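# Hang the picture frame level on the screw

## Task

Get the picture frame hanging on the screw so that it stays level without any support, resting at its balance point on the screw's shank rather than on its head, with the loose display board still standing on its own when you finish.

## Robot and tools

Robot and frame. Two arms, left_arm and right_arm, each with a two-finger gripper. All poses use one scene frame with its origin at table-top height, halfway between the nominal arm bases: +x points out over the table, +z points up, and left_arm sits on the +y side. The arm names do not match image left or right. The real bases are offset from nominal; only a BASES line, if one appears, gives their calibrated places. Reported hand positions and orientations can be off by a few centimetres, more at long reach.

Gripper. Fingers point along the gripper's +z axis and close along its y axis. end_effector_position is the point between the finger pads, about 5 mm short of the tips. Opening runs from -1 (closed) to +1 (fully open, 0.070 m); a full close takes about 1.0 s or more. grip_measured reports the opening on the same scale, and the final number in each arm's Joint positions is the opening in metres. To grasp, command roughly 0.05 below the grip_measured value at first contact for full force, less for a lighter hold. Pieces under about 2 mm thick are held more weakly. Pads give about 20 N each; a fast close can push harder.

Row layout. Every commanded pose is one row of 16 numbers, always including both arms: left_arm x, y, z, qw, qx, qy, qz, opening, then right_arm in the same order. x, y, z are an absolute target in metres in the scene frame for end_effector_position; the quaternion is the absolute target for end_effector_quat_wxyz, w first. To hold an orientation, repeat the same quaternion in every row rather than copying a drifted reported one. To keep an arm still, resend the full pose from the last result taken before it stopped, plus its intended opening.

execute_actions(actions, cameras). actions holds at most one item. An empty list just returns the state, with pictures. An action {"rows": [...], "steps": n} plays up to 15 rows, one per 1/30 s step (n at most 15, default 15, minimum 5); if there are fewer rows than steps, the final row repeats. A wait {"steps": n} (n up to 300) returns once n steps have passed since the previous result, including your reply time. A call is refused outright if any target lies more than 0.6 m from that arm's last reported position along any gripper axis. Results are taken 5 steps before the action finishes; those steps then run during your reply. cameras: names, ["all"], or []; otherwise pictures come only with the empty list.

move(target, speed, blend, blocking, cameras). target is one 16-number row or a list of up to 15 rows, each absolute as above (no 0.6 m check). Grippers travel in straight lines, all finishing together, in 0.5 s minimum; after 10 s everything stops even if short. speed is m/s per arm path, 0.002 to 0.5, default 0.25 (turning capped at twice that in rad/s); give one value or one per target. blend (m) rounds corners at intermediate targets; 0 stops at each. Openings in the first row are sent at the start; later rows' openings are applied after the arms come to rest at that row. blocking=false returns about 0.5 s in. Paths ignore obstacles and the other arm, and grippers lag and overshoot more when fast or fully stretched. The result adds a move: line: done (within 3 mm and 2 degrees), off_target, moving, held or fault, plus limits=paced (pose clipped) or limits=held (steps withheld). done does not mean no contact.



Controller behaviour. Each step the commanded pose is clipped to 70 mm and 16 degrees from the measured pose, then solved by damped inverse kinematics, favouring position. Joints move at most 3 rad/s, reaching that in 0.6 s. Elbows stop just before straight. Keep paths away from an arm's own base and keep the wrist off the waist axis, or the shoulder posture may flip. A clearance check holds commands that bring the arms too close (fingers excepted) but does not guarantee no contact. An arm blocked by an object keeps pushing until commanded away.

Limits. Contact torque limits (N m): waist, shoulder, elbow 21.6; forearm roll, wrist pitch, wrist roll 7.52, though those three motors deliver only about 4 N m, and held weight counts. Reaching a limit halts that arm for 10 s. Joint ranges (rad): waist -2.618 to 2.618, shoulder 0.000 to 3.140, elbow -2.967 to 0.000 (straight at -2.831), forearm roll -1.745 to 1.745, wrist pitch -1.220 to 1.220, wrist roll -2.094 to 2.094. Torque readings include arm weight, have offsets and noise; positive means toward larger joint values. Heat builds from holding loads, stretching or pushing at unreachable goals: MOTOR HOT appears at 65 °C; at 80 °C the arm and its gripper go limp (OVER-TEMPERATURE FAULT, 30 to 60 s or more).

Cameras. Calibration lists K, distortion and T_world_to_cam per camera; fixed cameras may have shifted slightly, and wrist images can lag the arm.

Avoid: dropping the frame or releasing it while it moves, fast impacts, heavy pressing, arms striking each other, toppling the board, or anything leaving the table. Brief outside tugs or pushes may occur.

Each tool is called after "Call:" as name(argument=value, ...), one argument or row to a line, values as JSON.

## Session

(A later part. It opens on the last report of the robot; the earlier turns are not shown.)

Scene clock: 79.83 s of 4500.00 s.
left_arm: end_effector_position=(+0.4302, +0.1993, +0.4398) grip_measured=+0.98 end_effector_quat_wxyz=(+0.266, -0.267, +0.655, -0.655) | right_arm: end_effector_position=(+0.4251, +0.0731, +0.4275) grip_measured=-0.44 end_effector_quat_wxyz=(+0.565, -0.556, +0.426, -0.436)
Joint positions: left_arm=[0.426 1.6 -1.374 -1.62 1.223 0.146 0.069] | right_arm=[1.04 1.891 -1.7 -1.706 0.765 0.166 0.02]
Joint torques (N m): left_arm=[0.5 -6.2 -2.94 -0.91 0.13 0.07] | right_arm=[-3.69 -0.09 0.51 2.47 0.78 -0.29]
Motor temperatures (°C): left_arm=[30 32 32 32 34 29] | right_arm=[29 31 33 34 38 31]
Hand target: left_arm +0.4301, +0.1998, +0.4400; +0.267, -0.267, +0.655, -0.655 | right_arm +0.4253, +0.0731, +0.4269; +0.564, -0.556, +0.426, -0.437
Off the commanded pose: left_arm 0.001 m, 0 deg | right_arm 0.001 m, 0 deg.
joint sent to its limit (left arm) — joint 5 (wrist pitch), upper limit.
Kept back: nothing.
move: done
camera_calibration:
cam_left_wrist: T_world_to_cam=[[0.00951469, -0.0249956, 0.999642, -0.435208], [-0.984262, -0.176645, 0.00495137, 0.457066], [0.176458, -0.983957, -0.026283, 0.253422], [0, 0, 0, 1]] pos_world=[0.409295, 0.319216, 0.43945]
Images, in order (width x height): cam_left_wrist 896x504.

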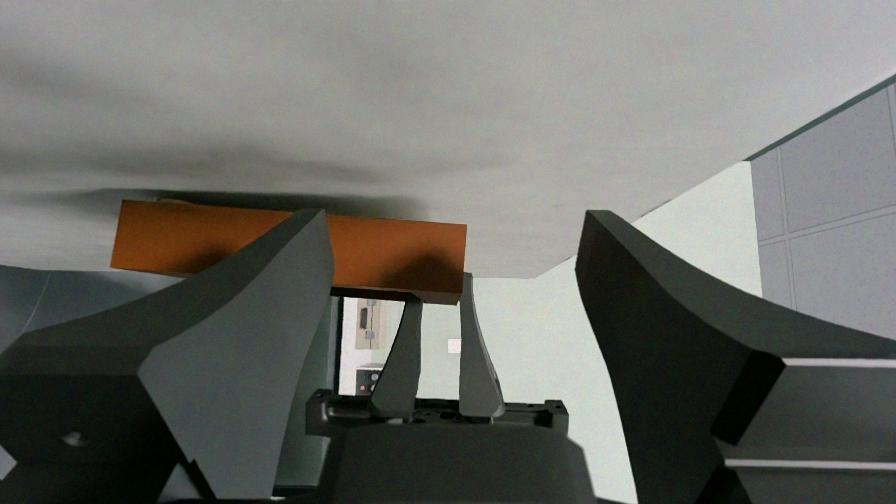

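Call:
move(
  target=[0.45,0.19,0.44,0.2649,-0.2649,0.6556,-0.6556,0.98,0.4253,0.0731,0.4281,0.56404,-0.55648,0.42615,-0.43658,-0.53],
  speed=0.1,
  cameras=["cam_left_wrist"],
)

Call:
zoom_image(
  camera="cam_left_wrist",
  region=[360, 180, 504, 280],
)

Scene clock: 81.03 s of 4500.00 s.
left_arm: end_effector_position=(+0.4484, +0.1894, +0.4413) grip_measured=+0.97 end_effector_quat_wxyz=(+0.265, -0.262, +0.656, -0.656) | right_arm: end_effector_position=(+0.4252, +0.0731, +0.4277) grip_measured=-0.44 end_effector_quat_wxyz=(+0.564, -0.557, +0.427, -0.436)
Joint positions: left_arm=[0.376 1.651 -1.441 -1.624 1.181 0.138 0.069] | right_arm=[1.04 1.892 -1.704 -1.7 0.765 0.159 0.02]
Joint torques (N m): left_arm=[-1.91 -3.23 -3.65 -1.32 -2.84 -0.41] | right_arm=[-3.38 -1.42 -0.68 1.52 0.46 -0.27]
Motor temperatures (°C): left_arm=[30 32 32 32 34 29] | right_arm=[29 31 33 35 38 31]
Hand target: left_arm +0.4500, +0.1900, +0.4400; +0.265, -0.265, +0.656, -0.656 | right_arm +0.4253, +0.0731, +0.4281; +0.564, -0.556, +0.426, -0.437
Off the commanded pose: left_arm 0.002 m, 0 deg | right_arm 0.000 m, 0 deg.
Kept back: nothing.
move: done
camera_calibration:
cam_left_wrist: T_world_to_cam=[[0.00386316, -0.0262794, 0.999647, -0.434382], [-0.985686, -0.168591, -0.000622826, 0.474731], [0.168548, -0.985336, -0.0265546, 0.244482], [0, 0, 0, 1]] pos_world=[0.428407, 0.309517, 0.441017]
Images, in order (width x height): cam_left_wrist 896x504.

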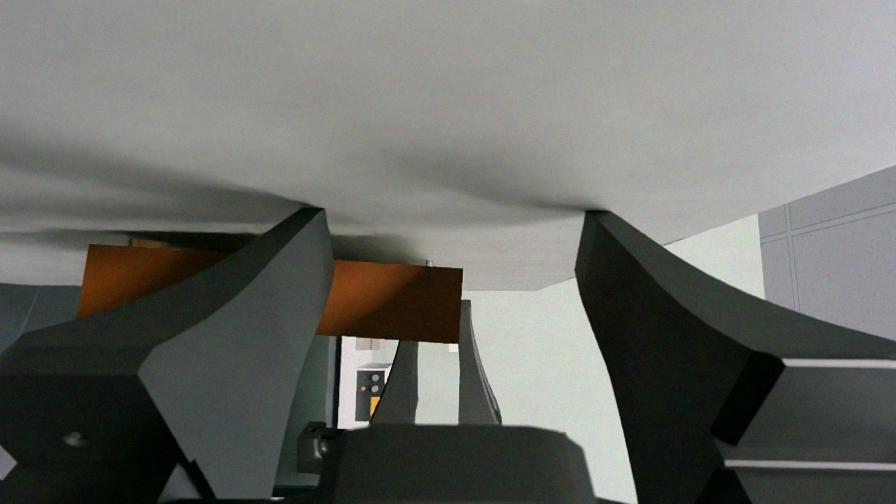

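Scaled by 3.500 from the camera's 896x504 image, which has a finer 1280x720 frame.

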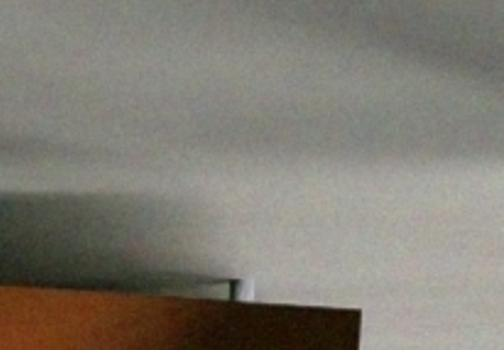

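Call:
move(
  target=[0.438,0.195,0.44,0.2649,-0.2649,0.6556,-0.6556,0.98,0.4253,0.0731,0.4281,0.56404,-0.55648,0.42615,-0.43658,-0.53],
  speed=0.1,
  cameras=["cam_left_wrist","cam_right_wrist"],
)

Call:
zoom_image(
  camera="cam_left_wrist",
  region=[400, 200, 472, 250],
)

Scene clock: 82.33 s of 4500.00 s.
left_arm: end_effector_position=(+0.4388, +0.1957, +0.4393) grip_measured=+0.98 end_effector_quat_wxyz=(+0.265, -0.267, +0.655, -0.655) | right_arm: end_effector_position=(+0.4257, +0.0730, +0.4272) grip_measured=-0.44 end_effector_quat_wxyz=(+0.563, -0.557, +0.427, -0.437)
Joint positions: left_arm=[0.404 1.624 -1.401 -1.623 1.203 0.143 0.069] | right_arm=[1.039 1.893 -1.704 -1.7 0.765 0.159 0.02]
Joint torques (N m): left_arm=[-0.41 -7.35 -2.59 -0.72 0.32 0.1] | right_arm=[0.87 -5.14 -1.48 1.05 0.19 -0.12]
Motor temperatures (°C): left_arm=[30 32 32 32 35 29] | right_arm=[29 31 33 35 38 31]
Hand target: left_arm +0.4380, +0.1950, +0.4400; +0.265, -0.265, +0.656, -0.656 | right_arm +0.4253, +0.0731, +0.4281; +0.564, -0.556, +0.426, -0.437
Off the commanded pose: left_arm 0.001 m, 0 deg | right_arm 0.001 m, 0 deg.
Kept back: nothing.
move: done
camera_calibration:
cam_left_wrist: T_world_to_cam=[[0.0104639, -0.0232164, 0.999676, -0.435611], [-0.984606, -0.174675, 0.00624952, 0.464024], [0.174473, -0.984352, -0.0246868, 0.248611], [0, 0, 0, 1]] pos_world=[0.418063, 0.315661, 0.438707]
cam_right_wrist: T_world_to_cam=[[-0.0163236, -0.0388924, 0.99911, -0.416389], [-0.387937, -0.92072, -0.0421791, 0.244033], [0.921541, -0.388281, -0.0000583054, -0.24558], [0, 0, 0, 1]] pos_world=[0.314184, 0.113137, 0.426298]
Images, in order (width x height): cam_left_wrist 896x504, cam_right_wrist 896x504.

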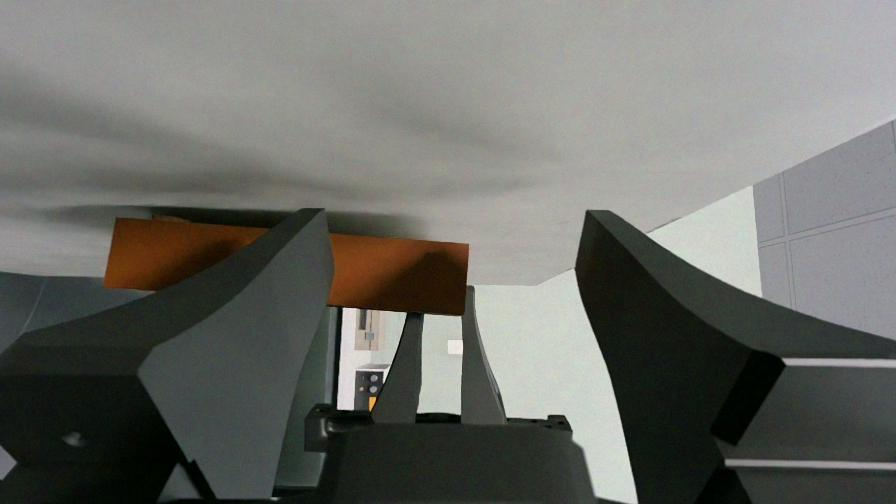

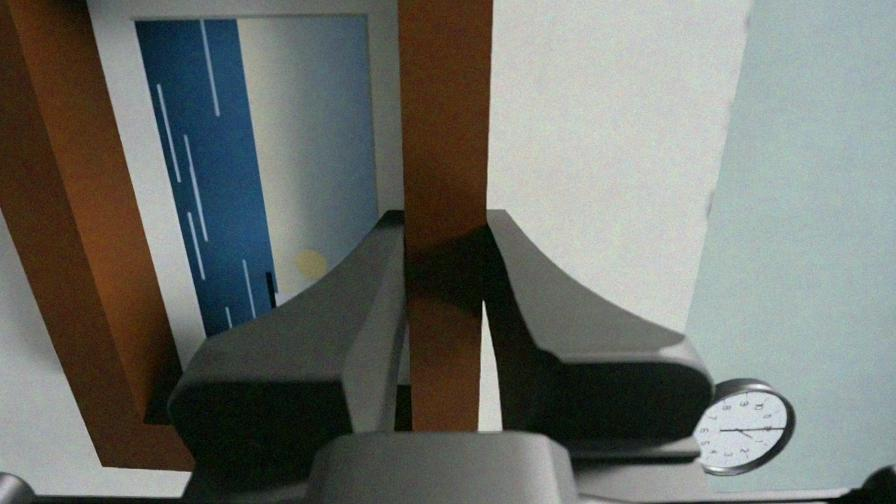

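Scaled by 7.000 from the camera's 896x504 image, which has a finer 1280x720 frame.

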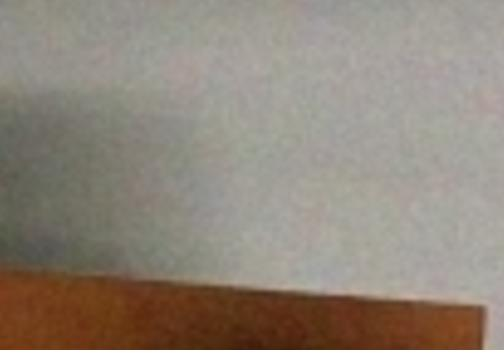

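Call:
move(
  target=[0.43,0.205,0.44,0.2649,-0.2649,0.6556,-0.6556,0.98,0.4253,0.0731,0.4281,0.56404,-0.55648,0.42615,-0.43658,-0.41],
  speed=0.05,
  cameras=[],
)

Call:
move(
  target=[0.43,0.205,0.44,0.2649,-0.2649,0.6556,-0.6556,0.98,0.4253,0.0731,0.4280,0.56404,-0.55648,0.42615,-0.43658,-0.36],
  speed=0.05,
  cameras=["cam_right_wrist"],
)

Scene clock: 83.40 s of 4500.00 s.
left_arm: end_effector_position=(+0.4300, +0.2047, +0.4401) grip_measured=+0.98 end_effector_quat_wxyz=(+0.270, -0.271, +0.654, -0.653) | right_arm: end_effector_position=(+0.4257, +0.0729, +0.4272) grip_measured=-0.41 end_effector_quat_wxyz=(+0.563, -0.557, +0.427, -0.437)
Joint positions: left_arm=[0.44 1.597 -1.373 -1.618 1.223 0.144 0.069] | right_arm=[1.039 1.893 -1.704 -1.701 0.765 0.159 0.021]
Joint torques (N m): left_arm=[-0.23 -6.61 -2.67 -0.78 0.2 0.11] | right_arm=[0.56 -6.05 -3.82 -0.47 -0.47 0.07]
Motor temperatures (°C): left_arm=[30 32 32 32 35 29] | right_arm=[29 31 33 35 38 31]
Hand target: left_arm +0.4301, +0.2047, +0.4400; +0.270, -0.271, +0.654, -0.652 | right_arm +0.4253, +0.0731, +0.4281; +0.564, -0.556, +0.426, -0.437
Off the commanded pose: left_arm 0.000 m, 1 deg | right_arm 0.001 m, 0 deg.
joint sent to its limit (left arm) — joint 5 (wrist pitch), upper limit.
Kept back: nothing.
move: done
No camera images: "cameras" was empty.

Scene clock: 84.10 s of 4500.00 s.
left_arm: end_effector_position=(+0.4300, +0.2047, +0.4401) grip_measured=+0.98 end_effector_quat_wxyz=(+0.270, -0.271, +0.654, -0.653) | right_arm: end_effector_position=(+0.4256, +0.0732, +0.4272) grip_measured=-0.36 end_effector_quat_wxyz=(+0.564, -0.557, +0.426, -0.436)
Joint positions: left_arm=[0.44 1.597 -1.373 -1.618 1.223 0.144 0.069] | right_arm=[1.039 1.893 -1.704 -1.701 0.764 0.159 0.022]
Joint torques (N m): left_arm=[-0.76 -5.62 -3.46 -0.87 0.15 0.08] | right_arm=[0.29 -9.48 -4.86 -0.86 0.24 0.35]
Motor temperatures (°C): left_arm=[30 32 32 32 35 29] | right_arm=[29 31 33 35 38 31]
Hand target: left_arm +0.4301, +0.2047, +0.4400; +0.270, -0.271, +0.654, -0.652 | right_arm +0.4253, +0.0731, +0.4280; +0.564, -0.556, +0.426, -0.437
Off the commanded pose: left_arm 0.000 m, 1 deg | right_arm 0.001 m, 0 deg.
joint sent to its limit (left arm) — joint 5 (wrist pitch), upper limit.
Kept back: nothing.
move: done
camera_calibration:
cam_right_wrist: T_world_to_cam=[[-0.016237, -0.0387396, 0.999117, -0.416413], [-0.386748, -0.921228, -0.0420047, 0.243716], [0.922043, -0.387088, -0.0000244367, -0.24572], [0, 0, 0, 1]] pos_world=[0.314059, 0.113271, 0.426277]
Images, in order (width x height): cam_right_wrist 896x504.

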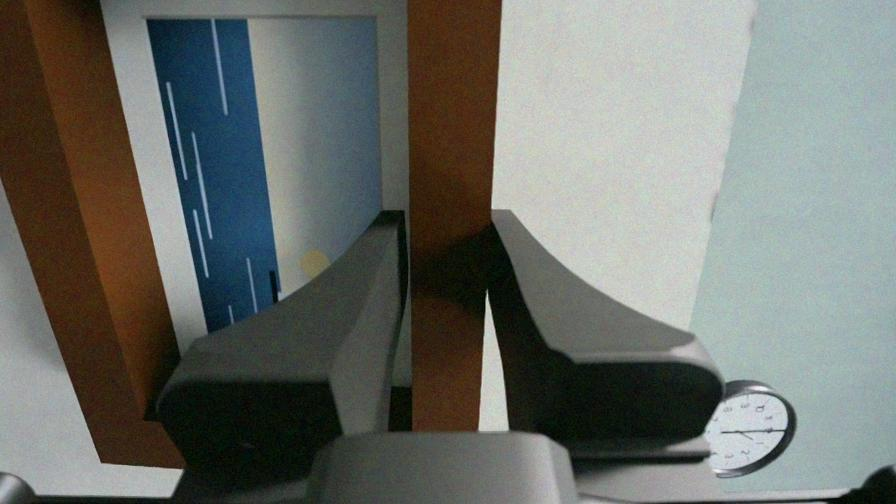

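Call:
move(
  target=[0.43,0.205,0.44,0.2649,-0.2649,0.6556,-0.6556,0.98,0.4253,0.0731,0.4292,0.56404,-0.55648,0.42615,-0.43658,-0.36],
  speed=0.02,
  cameras=["cam_right_wrist","cam_left_wrist"],
)

Scene clock: 85.77 s of 4500.00 s.
left_arm: end_effector_position=(+0.4300, +0.2047, +0.4401) grip_measured=+0.98 end_effector_quat_wxyz=(+0.270, -0.271, +0.654, -0.653) | right_arm: end_effector_position=(+0.4256, +0.0728, +0.4293) grip_measured=-0.36 end_effector_quat_wxyz=(+0.564, -0.556, +0.426, -0.437)
Joint positions: left_arm=[0.44 1.597 -1.373 -1.618 1.223 0.144 0.069] | right_arm=[1.039 1.892 -1.709 -1.697 0.765 0.152 0.022]
Joint torques (N m): left_arm=[-0.38 -5.52 -3.2 -1.01 -0.04 0.07] | right_arm=[-0.23 -9.27 -4.76 -0.69 -0.01 0]
Motor temperatures (°C): left_arm=[30 32 32 32 34 29] | right_arm=[29 31 33 35 38 31]
Hand target: left_arm +0.4301, +0.2047, +0.4400; +0.270, -0.271, +0.654, -0.652 | right_arm +0.4253, +0.0731, +0.4292; +0.564, -0.556, +0.426, -0.437
Off the commanded pose: left_arm 0.000 m, 1 deg | right_arm 0.000 m, 0 deg.
joint sent to its limit (left arm) — joint 5 (wrist pitch), upper limit.
Kept back: nothing.
move: done
camera_calibration:
cam_left_wrist: T_world_to_cam=[[0.0105768, -0.0259647, 0.999607, -0.435592], [-0.981838, -0.189643, 0.00546285, 0.459149], [0.189427, -0.98151, -0.0274989, 0.253258], [0, 0, 0, 1]] pos_world=[0.407443, 0.32434, 0.439877]
cam_right_wrist: T_world_to_cam=[[-0.0184789, -0.0394155, 0.999052, -0.417494], [-0.387855, -0.920693, -0.043498, 0.244439], [0.921535, -0.388291, 0.00172588, -0.246305], [0, 0, 0, 1]] pos_world=[0.314071, 0.11296, 0.428155]
Images, in order (width x height): cam_left_wrist 896x504, cam_right_wrist 896x504.

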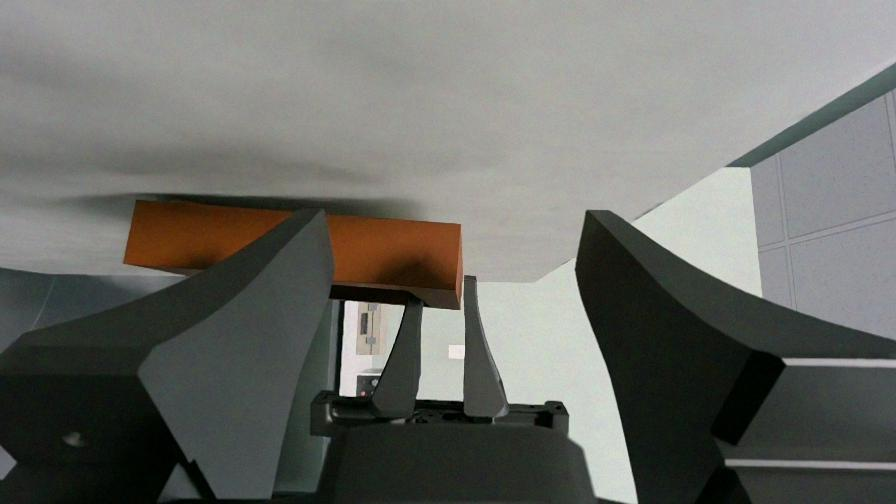

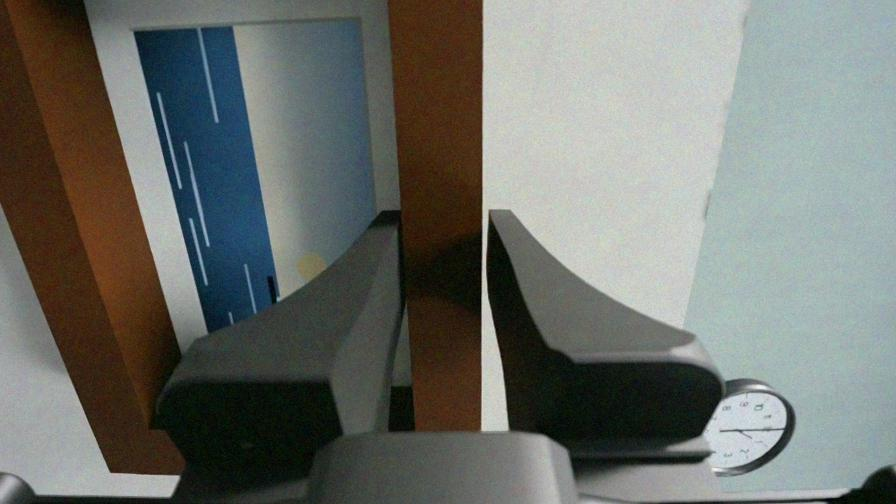

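Call:
move(
  target=[0.43,0.205,0.44,0.2649,-0.2649,0.6556,-0.6556,0.98,0.4253,0.0731,0.4284,0.56404,-0.55648,0.42615,-0.43658,-0.25],
  speed=0.02,
  cameras=["cam_right_wrist","cam_left_wrist"],
)

Scene clock: 86.83 s of 4500.00 s.
left_arm: end_effector_position=(+0.4300, +0.2047, +0.4401) grip_measured=+0.98 end_effector_quat_wxyz=(+0.270, -0.271, +0.654, -0.653) | right_arm: end_effector_position=(+0.4256, +0.0728, +0.4284) grip_measured=-0.25 end_effector_quat_wxyz=(+0.564, -0.556, +0.427, -0.437)
Joint positions: left_arm=[0.44 1.597 -1.373 -1.618 1.223 0.144 0.069] | right_arm=[1.039 1.892 -1.706 -1.699 0.765 0.156 0.026]
Joint torques (N m): left_arm=[0.17 -5.61 -2.95 -0.95 -0.06 0.07] | right_arm=[-0.46 -9 -3.82 -0.9 0.19 0.35]
Motor temperatures (°C): left_arm=[30 32 32 32 34 29] | right_arm=[29 31 33 35 38 31]
Hand target: left_arm +0.4301, +0.2047, +0.4400; +0.270, -0.271, +0.654, -0.652 | right_arm +0.4253, +0.0731, +0.4284; +0.564, -0.556, +0.426, -0.437
Off the commanded pose: left_arm 0.000 m, 1 deg | right_arm 0.000 m, 0 deg.
joint sent to its limit (left arm) — joint 5 (wrist pitch), upper limit.
Kept back: nothing.
move: done
camera_calibration:
cam_left_wrist: T_world_to_cam=[[0.0105768, -0.0259647, 0.999607, -0.435592], [-0.981838, -0.189643, 0.00546285, 0.459149], [0.189427, -0.98151, -0.0274989, 0.253258], [0, 0, 0, 1]] pos_world=[0.407443, 0.32434, 0.439877]
cam_right_wrist: T_world_to_cam=[[-0.017579, -0.0397311, 0.999056, -0.416948], [-0.387655, -0.92078, -0.0434392, 0.244334], [0.921637, -0.388052, 0.00078445, -0.245928], [0, 0, 0, 1]] pos_world=[0.314044, 0.112979, 0.427361]
Images, in order (width x height): cam_left_wrist 896x504, cam_right_wrist 896x504.

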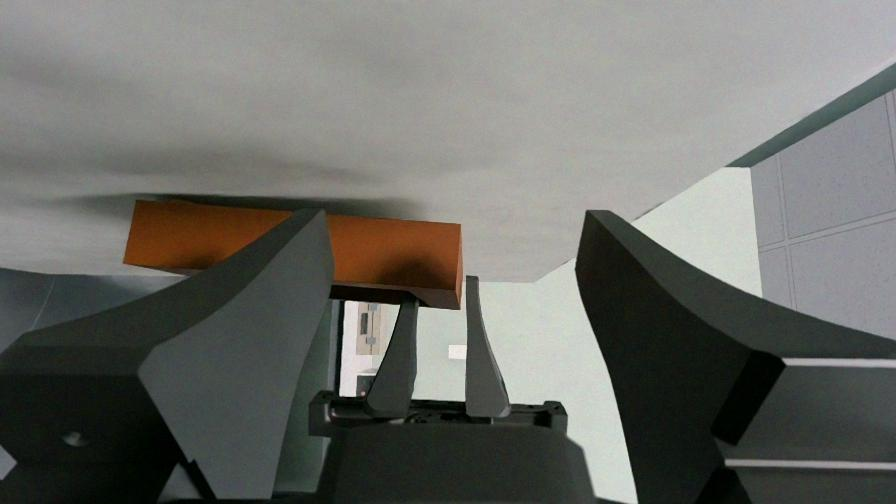

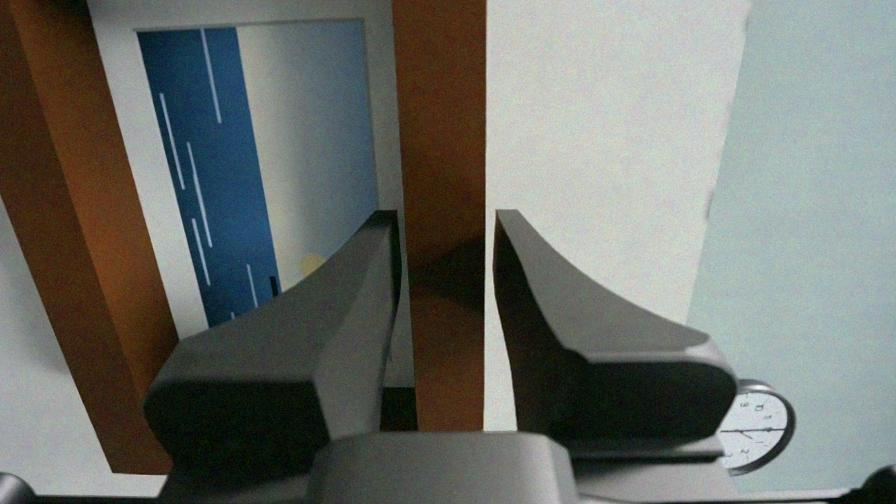

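Call:
move(
  target=[0.43,0.205,0.44,0.2649,-0.2649,0.6556,-0.6556,0.98,0.4251,0.0728,0.4282,0.56404,-0.55648,0.42615,-0.43658,0.2],
  speed=0.05,
  cameras=["cam_right_wrist"],
)

Call:
move(
  target=[0.41,0.25,0.44,0.311,-0.316,0.641,-0.627,0.98,0.365,0.0578,0.4282,0.56404,-0.55648,0.42615,-0.43658,0.3],
  speed=0.08,
  cameras=["cam_right_wrist"],
)

Scene clock: 88.03 s of 4500.00 s.
left_arm: end_effector_position=(+0.4300, +0.2047, +0.4401) grip_measured=+0.98 end_effector_quat_wxyz=(+0.270, -0.271, +0.654, -0.653) | right_arm: end_effector_position=(+0.4254, +0.0727, +0.4280) grip_measured=+0.20 end_effector_quat_wxyz=(+0.564, -0.557, +0.426, -0.437)
Joint positions: left_arm=[0.44 1.597 -1.373 -1.618 1.223 0.144 0.069] | right_arm=[1.039 1.891 -1.703 -1.701 0.765 0.158 0.042]
Joint torques (N m): left_arm=[0.47 -6.09 -2.45 -0.94 -0.06 0.03] | right_arm=[-0.39 -9.49 -3.86 -0.9 0.23 0.34]
Motor temperatures (°C): left_arm=[30 32 32 32 34 29] | right_arm=[29 31 33 35 37 31]
Hand target: left_arm +0.4301, +0.2047, +0.4400; +0.270, -0.271, +0.654, -0.652 | right_arm +0.4251, +0.0728, +0.4282; +0.564, -0.556, +0.426, -0.437
Off the commanded pose: left_arm 0.000 m, 1 deg | right_arm 0.000 m, 0 deg.
joint sent to its limit (left arm) — joint 5 (wrist pitch), upper limit.
Kept back: nothing.
move: done
camera_calibration:
cam_right_wrist: T_world_to_cam=[[-0.0176392, -0.0389629, 0.999085, -0.41661], [-0.387454, -0.920897, -0.0427543, 0.243744], [0.92172, -0.387854, 0.0011476, -0.246064], [0, 0, 0, 1]] pos_world=[0.313893, 0.112794, 0.426933]
Images, in order (width x height): cam_right_wrist 896x504.

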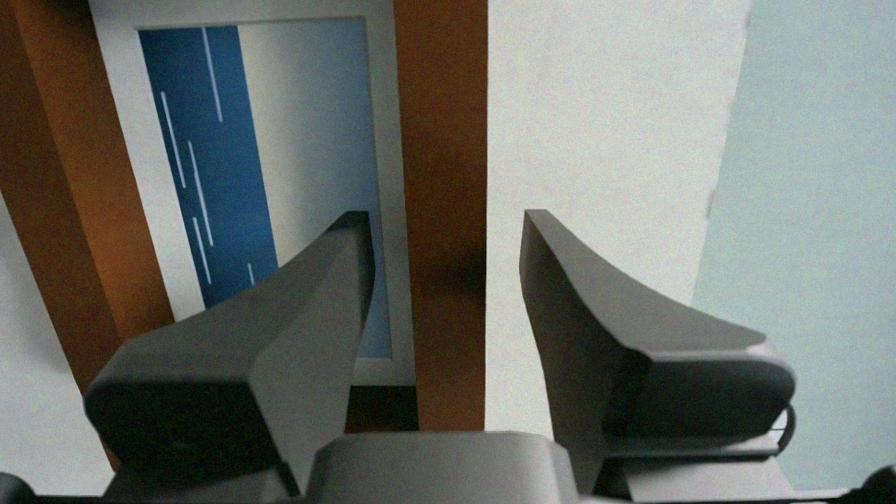

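Scene clock: 89.13 s of 4500.00 s.
left_arm: end_effector_position=(+0.4100, +0.2505, +0.4402) grip_measured=+0.98 end_effector_quat_wxyz=(+0.312, -0.317, +0.640, -0.626) | right_arm: end_effector_position=(+0.3645, +0.0577, +0.4282) grip_measured=+0.30 end_effector_quat_wxyz=(+0.564, -0.557, +0.426, -0.436)
Joint positions: left_arm=[0.578 1.512 -1.294 -1.597 1.222 0.135 0.069] | right_arm=[1.17 1.734 -1.482 -1.725 0.902 0.22 0.045]
Joint torques (N m): left_arm=[-0.63 -6.02 -2.66 -0.79 0.23 -0.08] | right_arm=[-0.46 -6.58 -4.69 -0.92 0.03 0.26]
Motor temperatures (°C): left_arm=[30 32 32 32 34 29] | right_arm=[29 31 33 34 37 31]
Hand target: left_arm +0.4100, +0.2499, +0.4400; +0.311, -0.316, +0.641, -0.627 | right_arm +0.3650, +0.0578, +0.4282; +0.564, -0.556, +0.426, -0.437
Off the commanded pose: left_arm 0.001 m, 0 deg | right_arm 0.001 m, 0 deg.
joint sent to its limit (left arm) — joint 5 (wrist pitch), upper limit.
Kept back: nothing.
move: done
camera_calibration:
cam_right_wrist: T_world_to_cam=[[-0.0175362, -0.0395563, 0.999063, -0.41849], [-0.386756, -0.921167, -0.0432607, 0.206352], [0.922016, -0.387152, 0.000855147, -0.195717], [0, 0, 0, 1]] pos_world=[0.252923, 0.097759, 0.427192]
Images, in order (width x height): cam_right_wrist 896x504.

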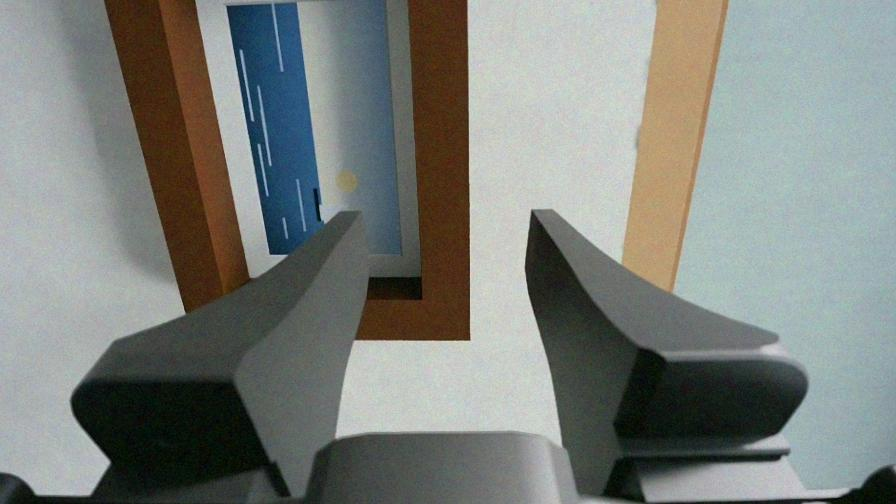

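Call:
move(
  target=[0.41,0.25,0.44,0.311,-0.316,0.641,-0.627,0.98,0.27,-0.06,0.32,0.63362,-0.63496,0.31072,-0.31407,0.98],
  speed=0.2,
  cameras=["cam_right_wrist","cam_left_wrist","cam_head_left","cam_head_right"],
)

Scene clock: 91.93 s of 4500.00 s.
left_arm: end_effector_position=(+0.4100, +0.2501, +0.4402) grip_measured=+0.98 end_effector_quat_wxyz=(+0.312, -0.317, +0.640, -0.627) | right_arm: end_effector_position=(+0.2699, -0.0601, +0.3196) grip_measured=+0.98 end_effector_quat_wxyz=(-0.537, +0.697, -0.372, +0.297)
Joint positions: left_arm=[0.577 1.512 -1.294 -1.597 1.222 0.135 0.069] | right_arm=[1.047 1.099 -0.658 -1.74 0.44 0.289 0.069]
Joint torques (N m): left_arm=[-0.86 -4.7 -3.47 -0.99 0.21 0.08] | right_arm=[-0.32 -3.18 -4.83 -0.43 0.1 -0.01]
Motor temperatures (°C): left_arm=[30 32 32 32 34 29] | right_arm=[29 31 33 34 37 31]
Hand target: left_arm +0.4100, +0.2499, +0.4400; +0.311, -0.316, +0.641, -0.627 | right_arm +0.2698, -0.0600, +0.3204; -0.538, +0.696, -0.371, +0.297
Off the commanded pose: left_arm 0.000 m, 0 deg | right_arm 0.000 m, 15 deg.
joint sent to its limit (left arm) — joint 5 (wrist pitch), upper limit.
joint sent to its limit (right arm) — joint 4 (forearm roll), lower limit.
Kept back: nothing.
move: off_target (right_arm)
camera_calibration:
cam_left_wrist: T_world_to_cam=[[0.0266215, -0.0374752, 0.998943, -0.437713], [-0.947147, -0.320527, 0.0132166, 0.463277], [0.319693, -0.946498, -0.0440274, 0.246771], [0, 0, 0, 1]] pos_world=[0.371553, 0.365658, 0.441992]
cam_right_wrist: T_world_to_cam=[[0.211759, 0.109561, 0.971161, -0.360277], [-0.0703085, -0.989414, 0.126951, -0.0873991], [0.97479, -0.0951639, -0.201814, -0.0859301], [0, 0, 0, 1]] pos_world=[0.153911, -0.055179, 0.343641]

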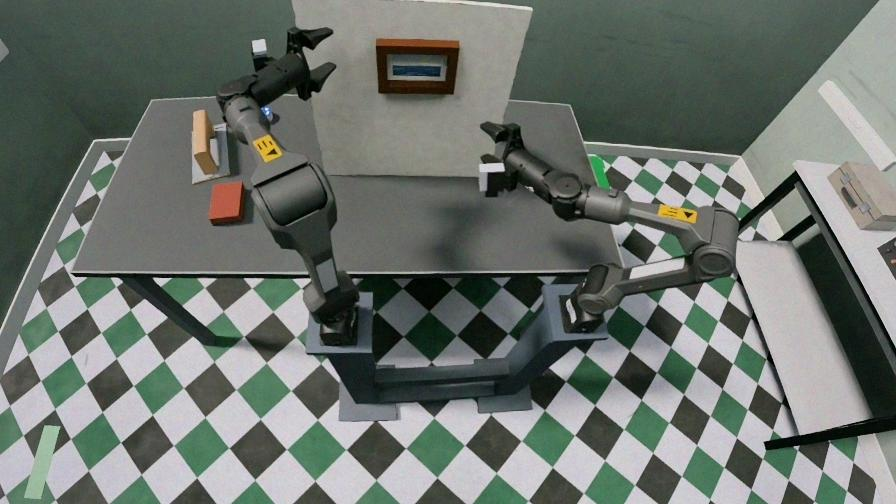

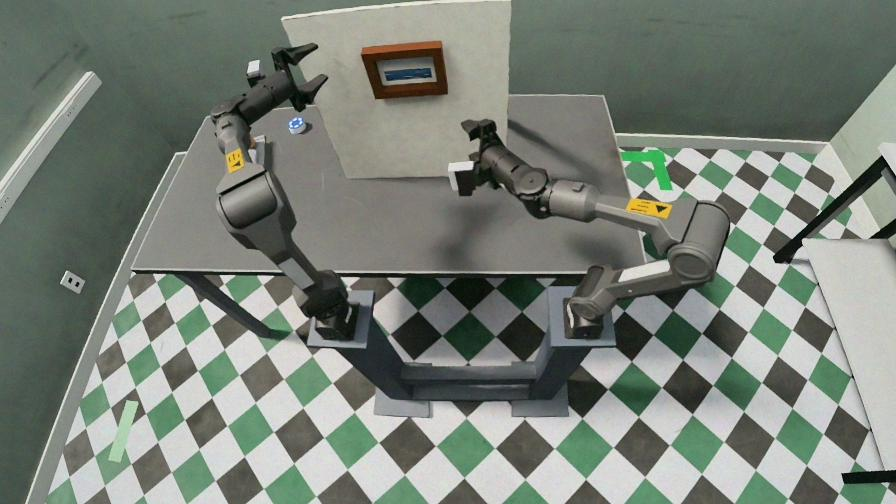

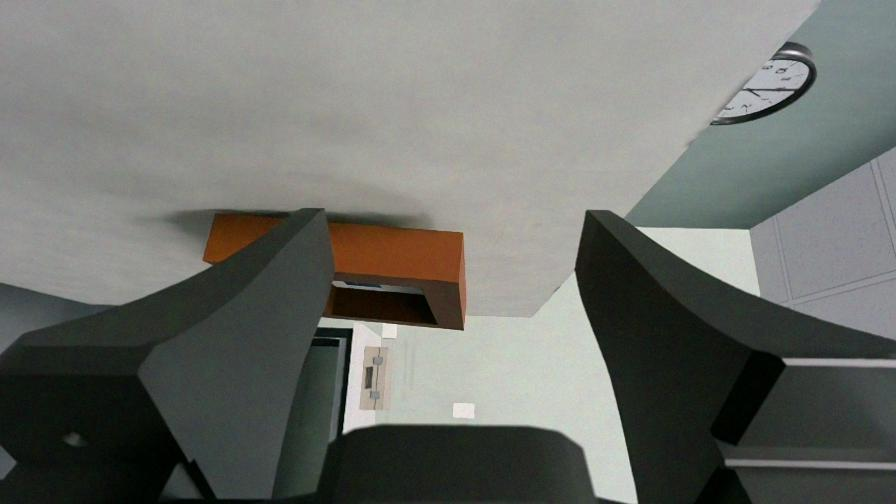

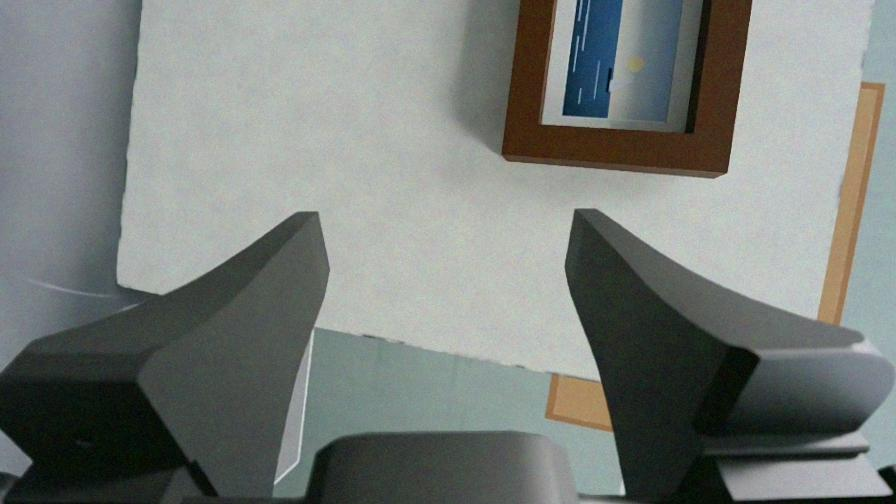

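Call:
zoom_image(
  camera="cam_right_wrist",
  region=[490, 0, 770, 190],
)

Call:
zoom_image(
  camera="cam_right_wrist",
  region=[780, 0, 896, 340],
)

Call:
zoom_image(
  camera="cam_right_wrist",
  region=[90, 0, 210, 300],
)

Scaled by 1.800 from the camera's 896x504 image, which has a finer 1280x720 frame.

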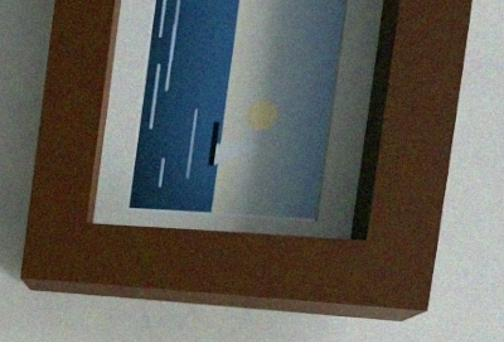

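Scaled by 1.482 from the camera's 896x504 image, which has a finer 1280x720 frame.

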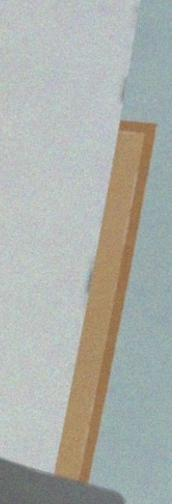

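Scaled by 1.680 from the camera's 896x504 image, which has a finer 1280x720 frame.

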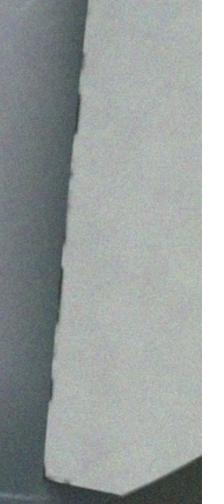

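Call:
move(
  target=[
    [0.42,0.21,0.485,0.2649,-0.2649,0.6556,-0.6556,-1,0.27,-0.06,0.32,0.538,-0.696,0.371,-0.297,0.98],
    [0.442,0.115,0.485,0.2008,-0.2008,0.678,-0.678,-1,0.27,-0.06,0.32,0.538,-0.696,0.371,-0.297,0.98],
  ],
  speed=0.12,
  blend=0.02,
  cameras=["cam_left_wrist"],
)

Scene clock: 99.70 s of 4500.00 s.
left_arm: end_effector_position=(+0.4409, +0.1147, +0.4871) grip_measured=-1.00 end_effector_quat_wxyz=(+0.203, -0.199, +0.678, -0.678) | right_arm: end_effector_position=(+0.2699, -0.0602, +0.3202) grip_measured=+0.98 end_effector_quat_wxyz=(-0.538, +0.696, -0.372, +0.297)
Joint positions: left_arm=[0.206 1.7 -1.685 -1.545 1.197 -0.071 0] | right_arm=[1.046 1.099 -0.659 -1.74 0.439 0.289 0.069]
Joint torques (N m): left_arm=[-1.44 -2.66 -1.49 -0.48 -0.27 -0.34] | right_arm=[-0.42 -1.36 -4.86 -0.38 0.08 0.34]
Motor temperatures (°C): left_arm=[30 32 32 32 34 29] | right_arm=[29 31 33 34 37 31]
Hand target: left_arm +0.4420, +0.1150, +0.4850; +0.201, -0.201, +0.678, -0.678 | right_arm +0.2700, -0.0600, +0.3201; -0.537, +0.696, -0.371, +0.297
Off the commanded pose: left_arm 0.002 m, 0 deg | right_arm 0.000 m, 0 deg.
joint sent to its limit (right arm) — joint 4 (forearm roll), lower limit.
Kept back: nothing.
move: done
camera_calibration:
cam_left_wrist: T_world_to_cam=[[-0.0025859, -0.0266567, 0.999641, -0.479141], [-0.99982, 0.0188738, -0.00208307, 0.440249], [-0.0188115, -0.999466, -0.0267007, 0.257679], [0, 0, 0, 1]] pos_world=[0.443778, 0.23646, 0.486766]
Images, in order (width x height): cam_left_wrist 896x504.

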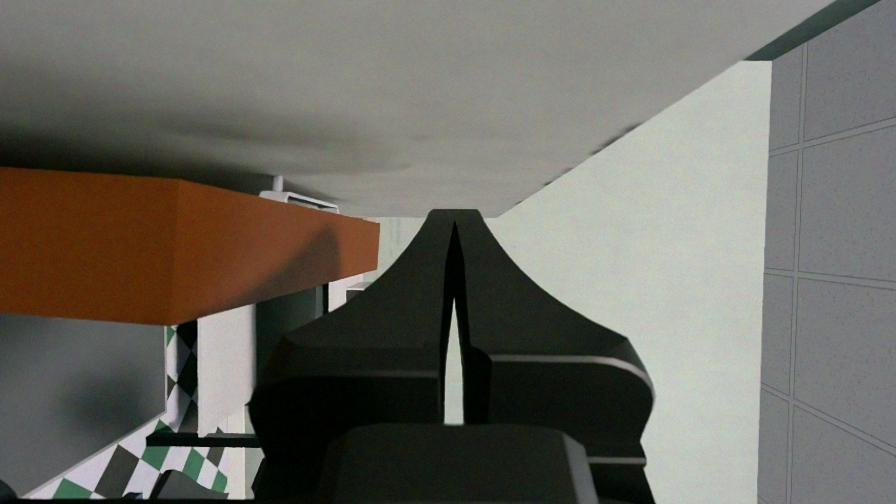

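Excellent view.

Call:
zoom_image(
  camera="cam_left_wrist",
  region=[240, 160, 360, 240],
)

Scaled by 4.200 from the camera's 896x504 image, which has a finer 1280x720 frame.

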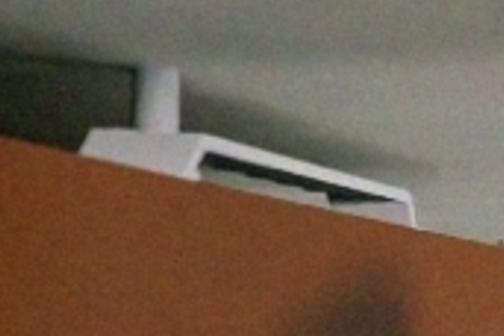

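Call:
move(
  target=[
    [0.42,0.21,0.48,0.2649,-0.2649,0.6556,-0.6556,-1,0.30,-0.02,0.37,0.57,-0.6,0.41,-0.395,0.4],
    [0.41,0.25,0.44,0.311,-0.316,0.641,-0.627,0,0.365,0.0573,0.4282,0.56404,-0.55648,0.42615,-0.43658,0.4],
  ],
  speed=0.15,
  blend=0.03,
  cameras=["cam_right_wrist"],
)

Scene clock: 105.00 s of 4500.00 s.
left_arm: end_effector_position=(+0.4102, +0.2502, +0.4394) grip_measured=+0.00 end_effector_quat_wxyz=(+0.311, -0.317, +0.641, -0.626) | right_arm: end_effector_position=(+0.3650, +0.0576, +0.4280) grip_measured=+0.40 end_effector_quat_wxyz=(+0.564, -0.557, +0.426, -0.437)
Joint positions: left_arm=[0.577 1.514 -1.294 -1.596 1.222 0.135 0.035] | right_arm=[1.168 1.735 -1.482 -1.726 0.9 0.22 0.049]
Joint torques (N m): left_arm=[-0.95 -6.31 -3.45 -0.96 0.13 -0.11] | right_arm=[0.2 -8.17 -3.76 -1 0.23 0.35]
Motor temperatures (°C): left_arm=[30 32 32 32 34 29] | right_arm=[29 31 33 34 37 31]
Hand target: left_arm +0.4100, +0.2499, +0.4400; +0.311, -0.316, +0.641, -0.627 | right_arm +0.3650, +0.0573, +0.4282; +0.564, -0.556, +0.426, -0.437
Off the commanded pose: left_arm 0.001 m, 0 deg | right_arm 0.000 m, 0 deg.
joint sent to its limit (left arm) — joint 5 (wrist pitch), upper limit.
Kept back: nothing.
move: done
camera_calibration:
cam_right_wrist: T_world_to_cam=[[-0.0175403, -0.038847, 0.999091, -0.418307], [-0.386622, -0.921253, -0.0426081, 0.206115], [0.922071, -0.387018, 0.00113994, -0.196357], [0, 0, 0, 1]] pos_world=[0.253406, 0.0976407, 0.426933]
Images, in order (width x height): cam_right_wrist 896x504.

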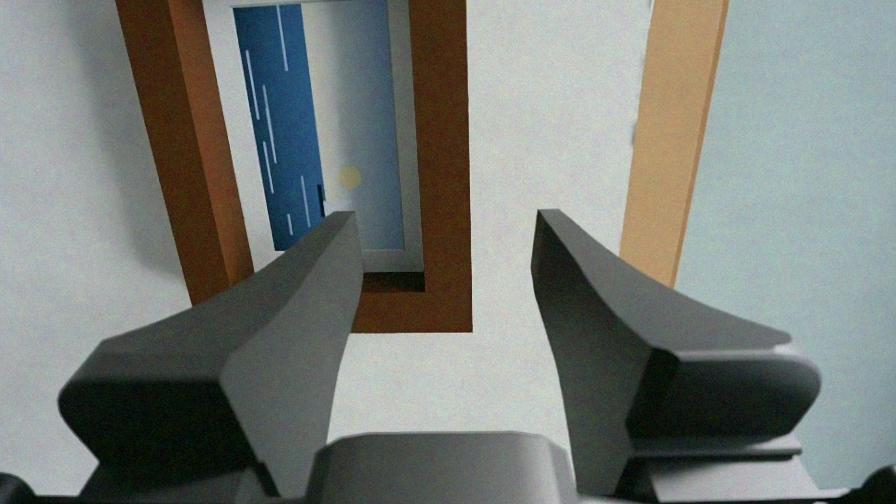

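Call:
zoom_image(
  camera="cam_right_wrist",
  region=[340, 0, 500, 350],
)

Call:
zoom_image(
  camera="cam_right_wrist",
  region=[100, 0, 260, 310],
)

Call:
zoom_image(
  camera="cam_right_wrist",
  region=[600, 0, 740, 300],
)

Scaled by 1.440 from the camera's 896x504 image, which has a finer 1280x720 frame.

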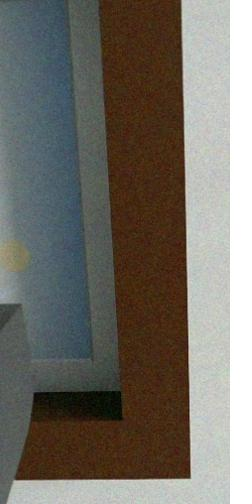

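Scaled by 1.626 from the camera's 896x504 image, which has a finer 1280x720 frame.

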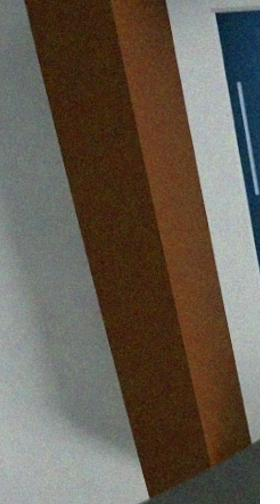

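Scaled by 1.680 from the camera's 896x504 image, which has a finer 1280x720 frame.

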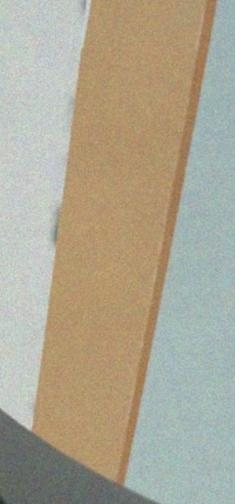

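Call:
move(
  target=[
    [0.41,0.25,0.44,0.311,-0.316,0.641,-0.627,0,0.4251,0.0728,0.4282,0.56404,-0.55648,0.42615,-0.43658,0.2],
  ],
  speed=0.08,
  cameras=["cam_right_wrist"],
)

Call:
move(
  target=[
    [0.41,0.25,0.44,0.311,-0.316,0.641,-0.627,0,0.4251,0.0728,0.4282,0.56404,-0.55648,0.42615,-0.43658,-0.3],
  ],
  speed=0.05,
  cameras=["cam_right_wrist"],
)

Scene clock: 107.53 s of 4500.00 s.
left_arm: end_effector_position=(+0.4102, +0.2502, +0.4394) grip_measured=+0.00 end_effector_quat_wxyz=(+0.311, -0.317, +0.641, -0.626) | right_arm: end_effector_position=(+0.4256, +0.0728, +0.4280) grip_measured=+0.20 end_effector_quat_wxyz=(+0.564, -0.557, +0.426, -0.437)
Joint positions: left_arm=[0.577 1.514 -1.294 -1.596 1.222 0.135 0.035] | right_arm=[1.038 1.891 -1.704 -1.701 0.764 0.158 0.042]
Joint torques (N m): left_arm=[-0.73 -5.85 -3.45 -0.79 0.01 -0.11] | right_arm=[0.69 -9.51 -3.81 -0.85 0.23 0.27]
Motor temperatures (°C): left_arm=[30 32 32 32 34 29] | right_arm=[29 31 33 34 37 31]
Hand target: left_arm +0.4100, +0.2499, +0.4400; +0.311, -0.316, +0.641, -0.627 | right_arm +0.4251, +0.0728, +0.4282; +0.564, -0.556, +0.426, -0.437
Off the commanded pose: left_arm 0.001 m, 0 deg | right_arm 0.001 m, 0 deg.
joint sent to its limit (left arm) — joint 5 (wrist pitch), upper limit.
Kept back: nothing.
move: done
camera_calibration:
cam_right_wrist: T_world_to_cam=[[-0.0178794, -0.03906, 0.999077, -0.416545], [-0.387201, -0.920995, -0.0429366, 0.243949], [0.921822, -0.387611, 0.00134275, -0.246327], [0, 0, 0, 1]] pos_world=[0.31408, 0.112926, 0.426965]
Images, in order (width x height): cam_right_wrist 896x504.

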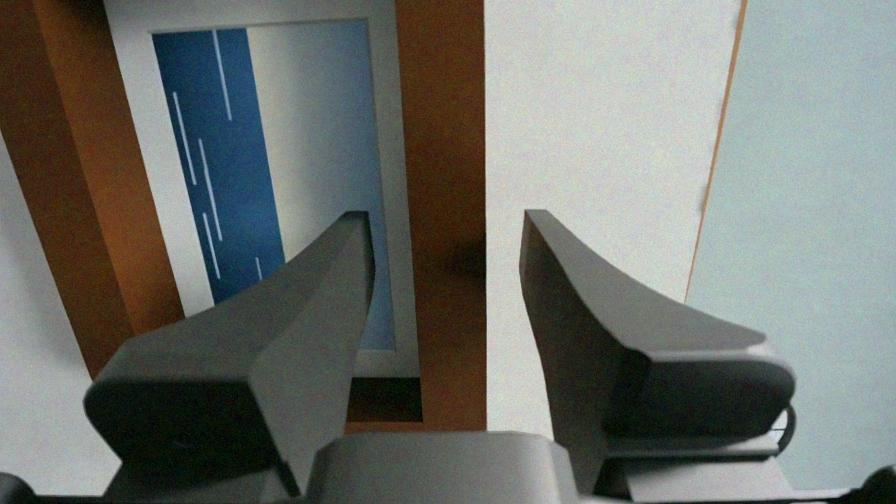

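Scene clock: 108.23 s of 4500.00 s.
left_arm: end_effector_position=(+0.4102, +0.2502, +0.4394) grip_measured=+0.00 end_effector_quat_wxyz=(+0.311, -0.317, +0.641, -0.626) | right_arm: end_effector_position=(+0.4252, +0.0730, +0.4282) grip_measured=-0.30 end_effector_quat_wxyz=(+0.564, -0.557, +0.426, -0.436)
Joint positions: left_arm=[0.577 1.514 -1.294 -1.596 1.222 0.135 0.035] | right_arm=[1.039 1.891 -1.703 -1.701 0.764 0.158 0.024]
Joint torques (N m): left_arm=[-0.74 -5.78 -3.53 -0.74 -0.06 -0.09] | right_arm=[0.69 -9.45 -3.83 -0.91 0.23 0.35]
Motor temperatures (°C): left_arm=[30 32 32 32 34 29] | right_arm=[28 31 33 34 37 31]
Hand target: left_arm +0.4100, +0.2499, +0.4400; +0.311, -0.316, +0.641, -0.627 | right_arm +0.4251, +0.0728, +0.4282; +0.564, -0.556, +0.426, -0.437
Off the commanded pose: left_arm 0.001 m, 0 deg | right_arm 0.000 m, 0 deg.
joint sent to its limit (left arm) — joint 5 (wrist pitch), upper limit.
Kept back: nothing.
move: done
camera_calibration:
cam_right_wrist: T_world_to_cam=[[-0.0178361, -0.0390607, 0.999078, -0.416672], [-0.386397, -0.921333, -0.0429194, 0.243605], [0.92216, -0.386806, 0.00134, -0.246049], [0, 0, 0, 1]] pos_world=[0.313593, 0.112992, 0.427073]
Images, in order (width x height): cam_right_wrist 896x504.

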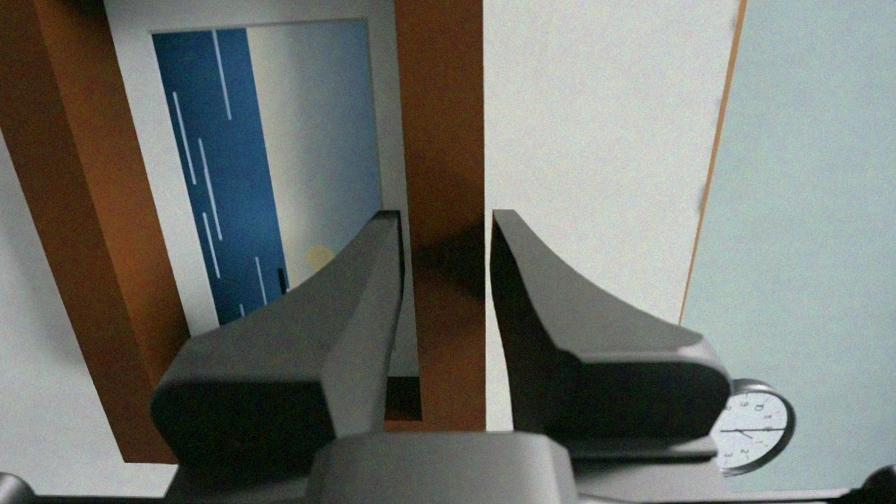

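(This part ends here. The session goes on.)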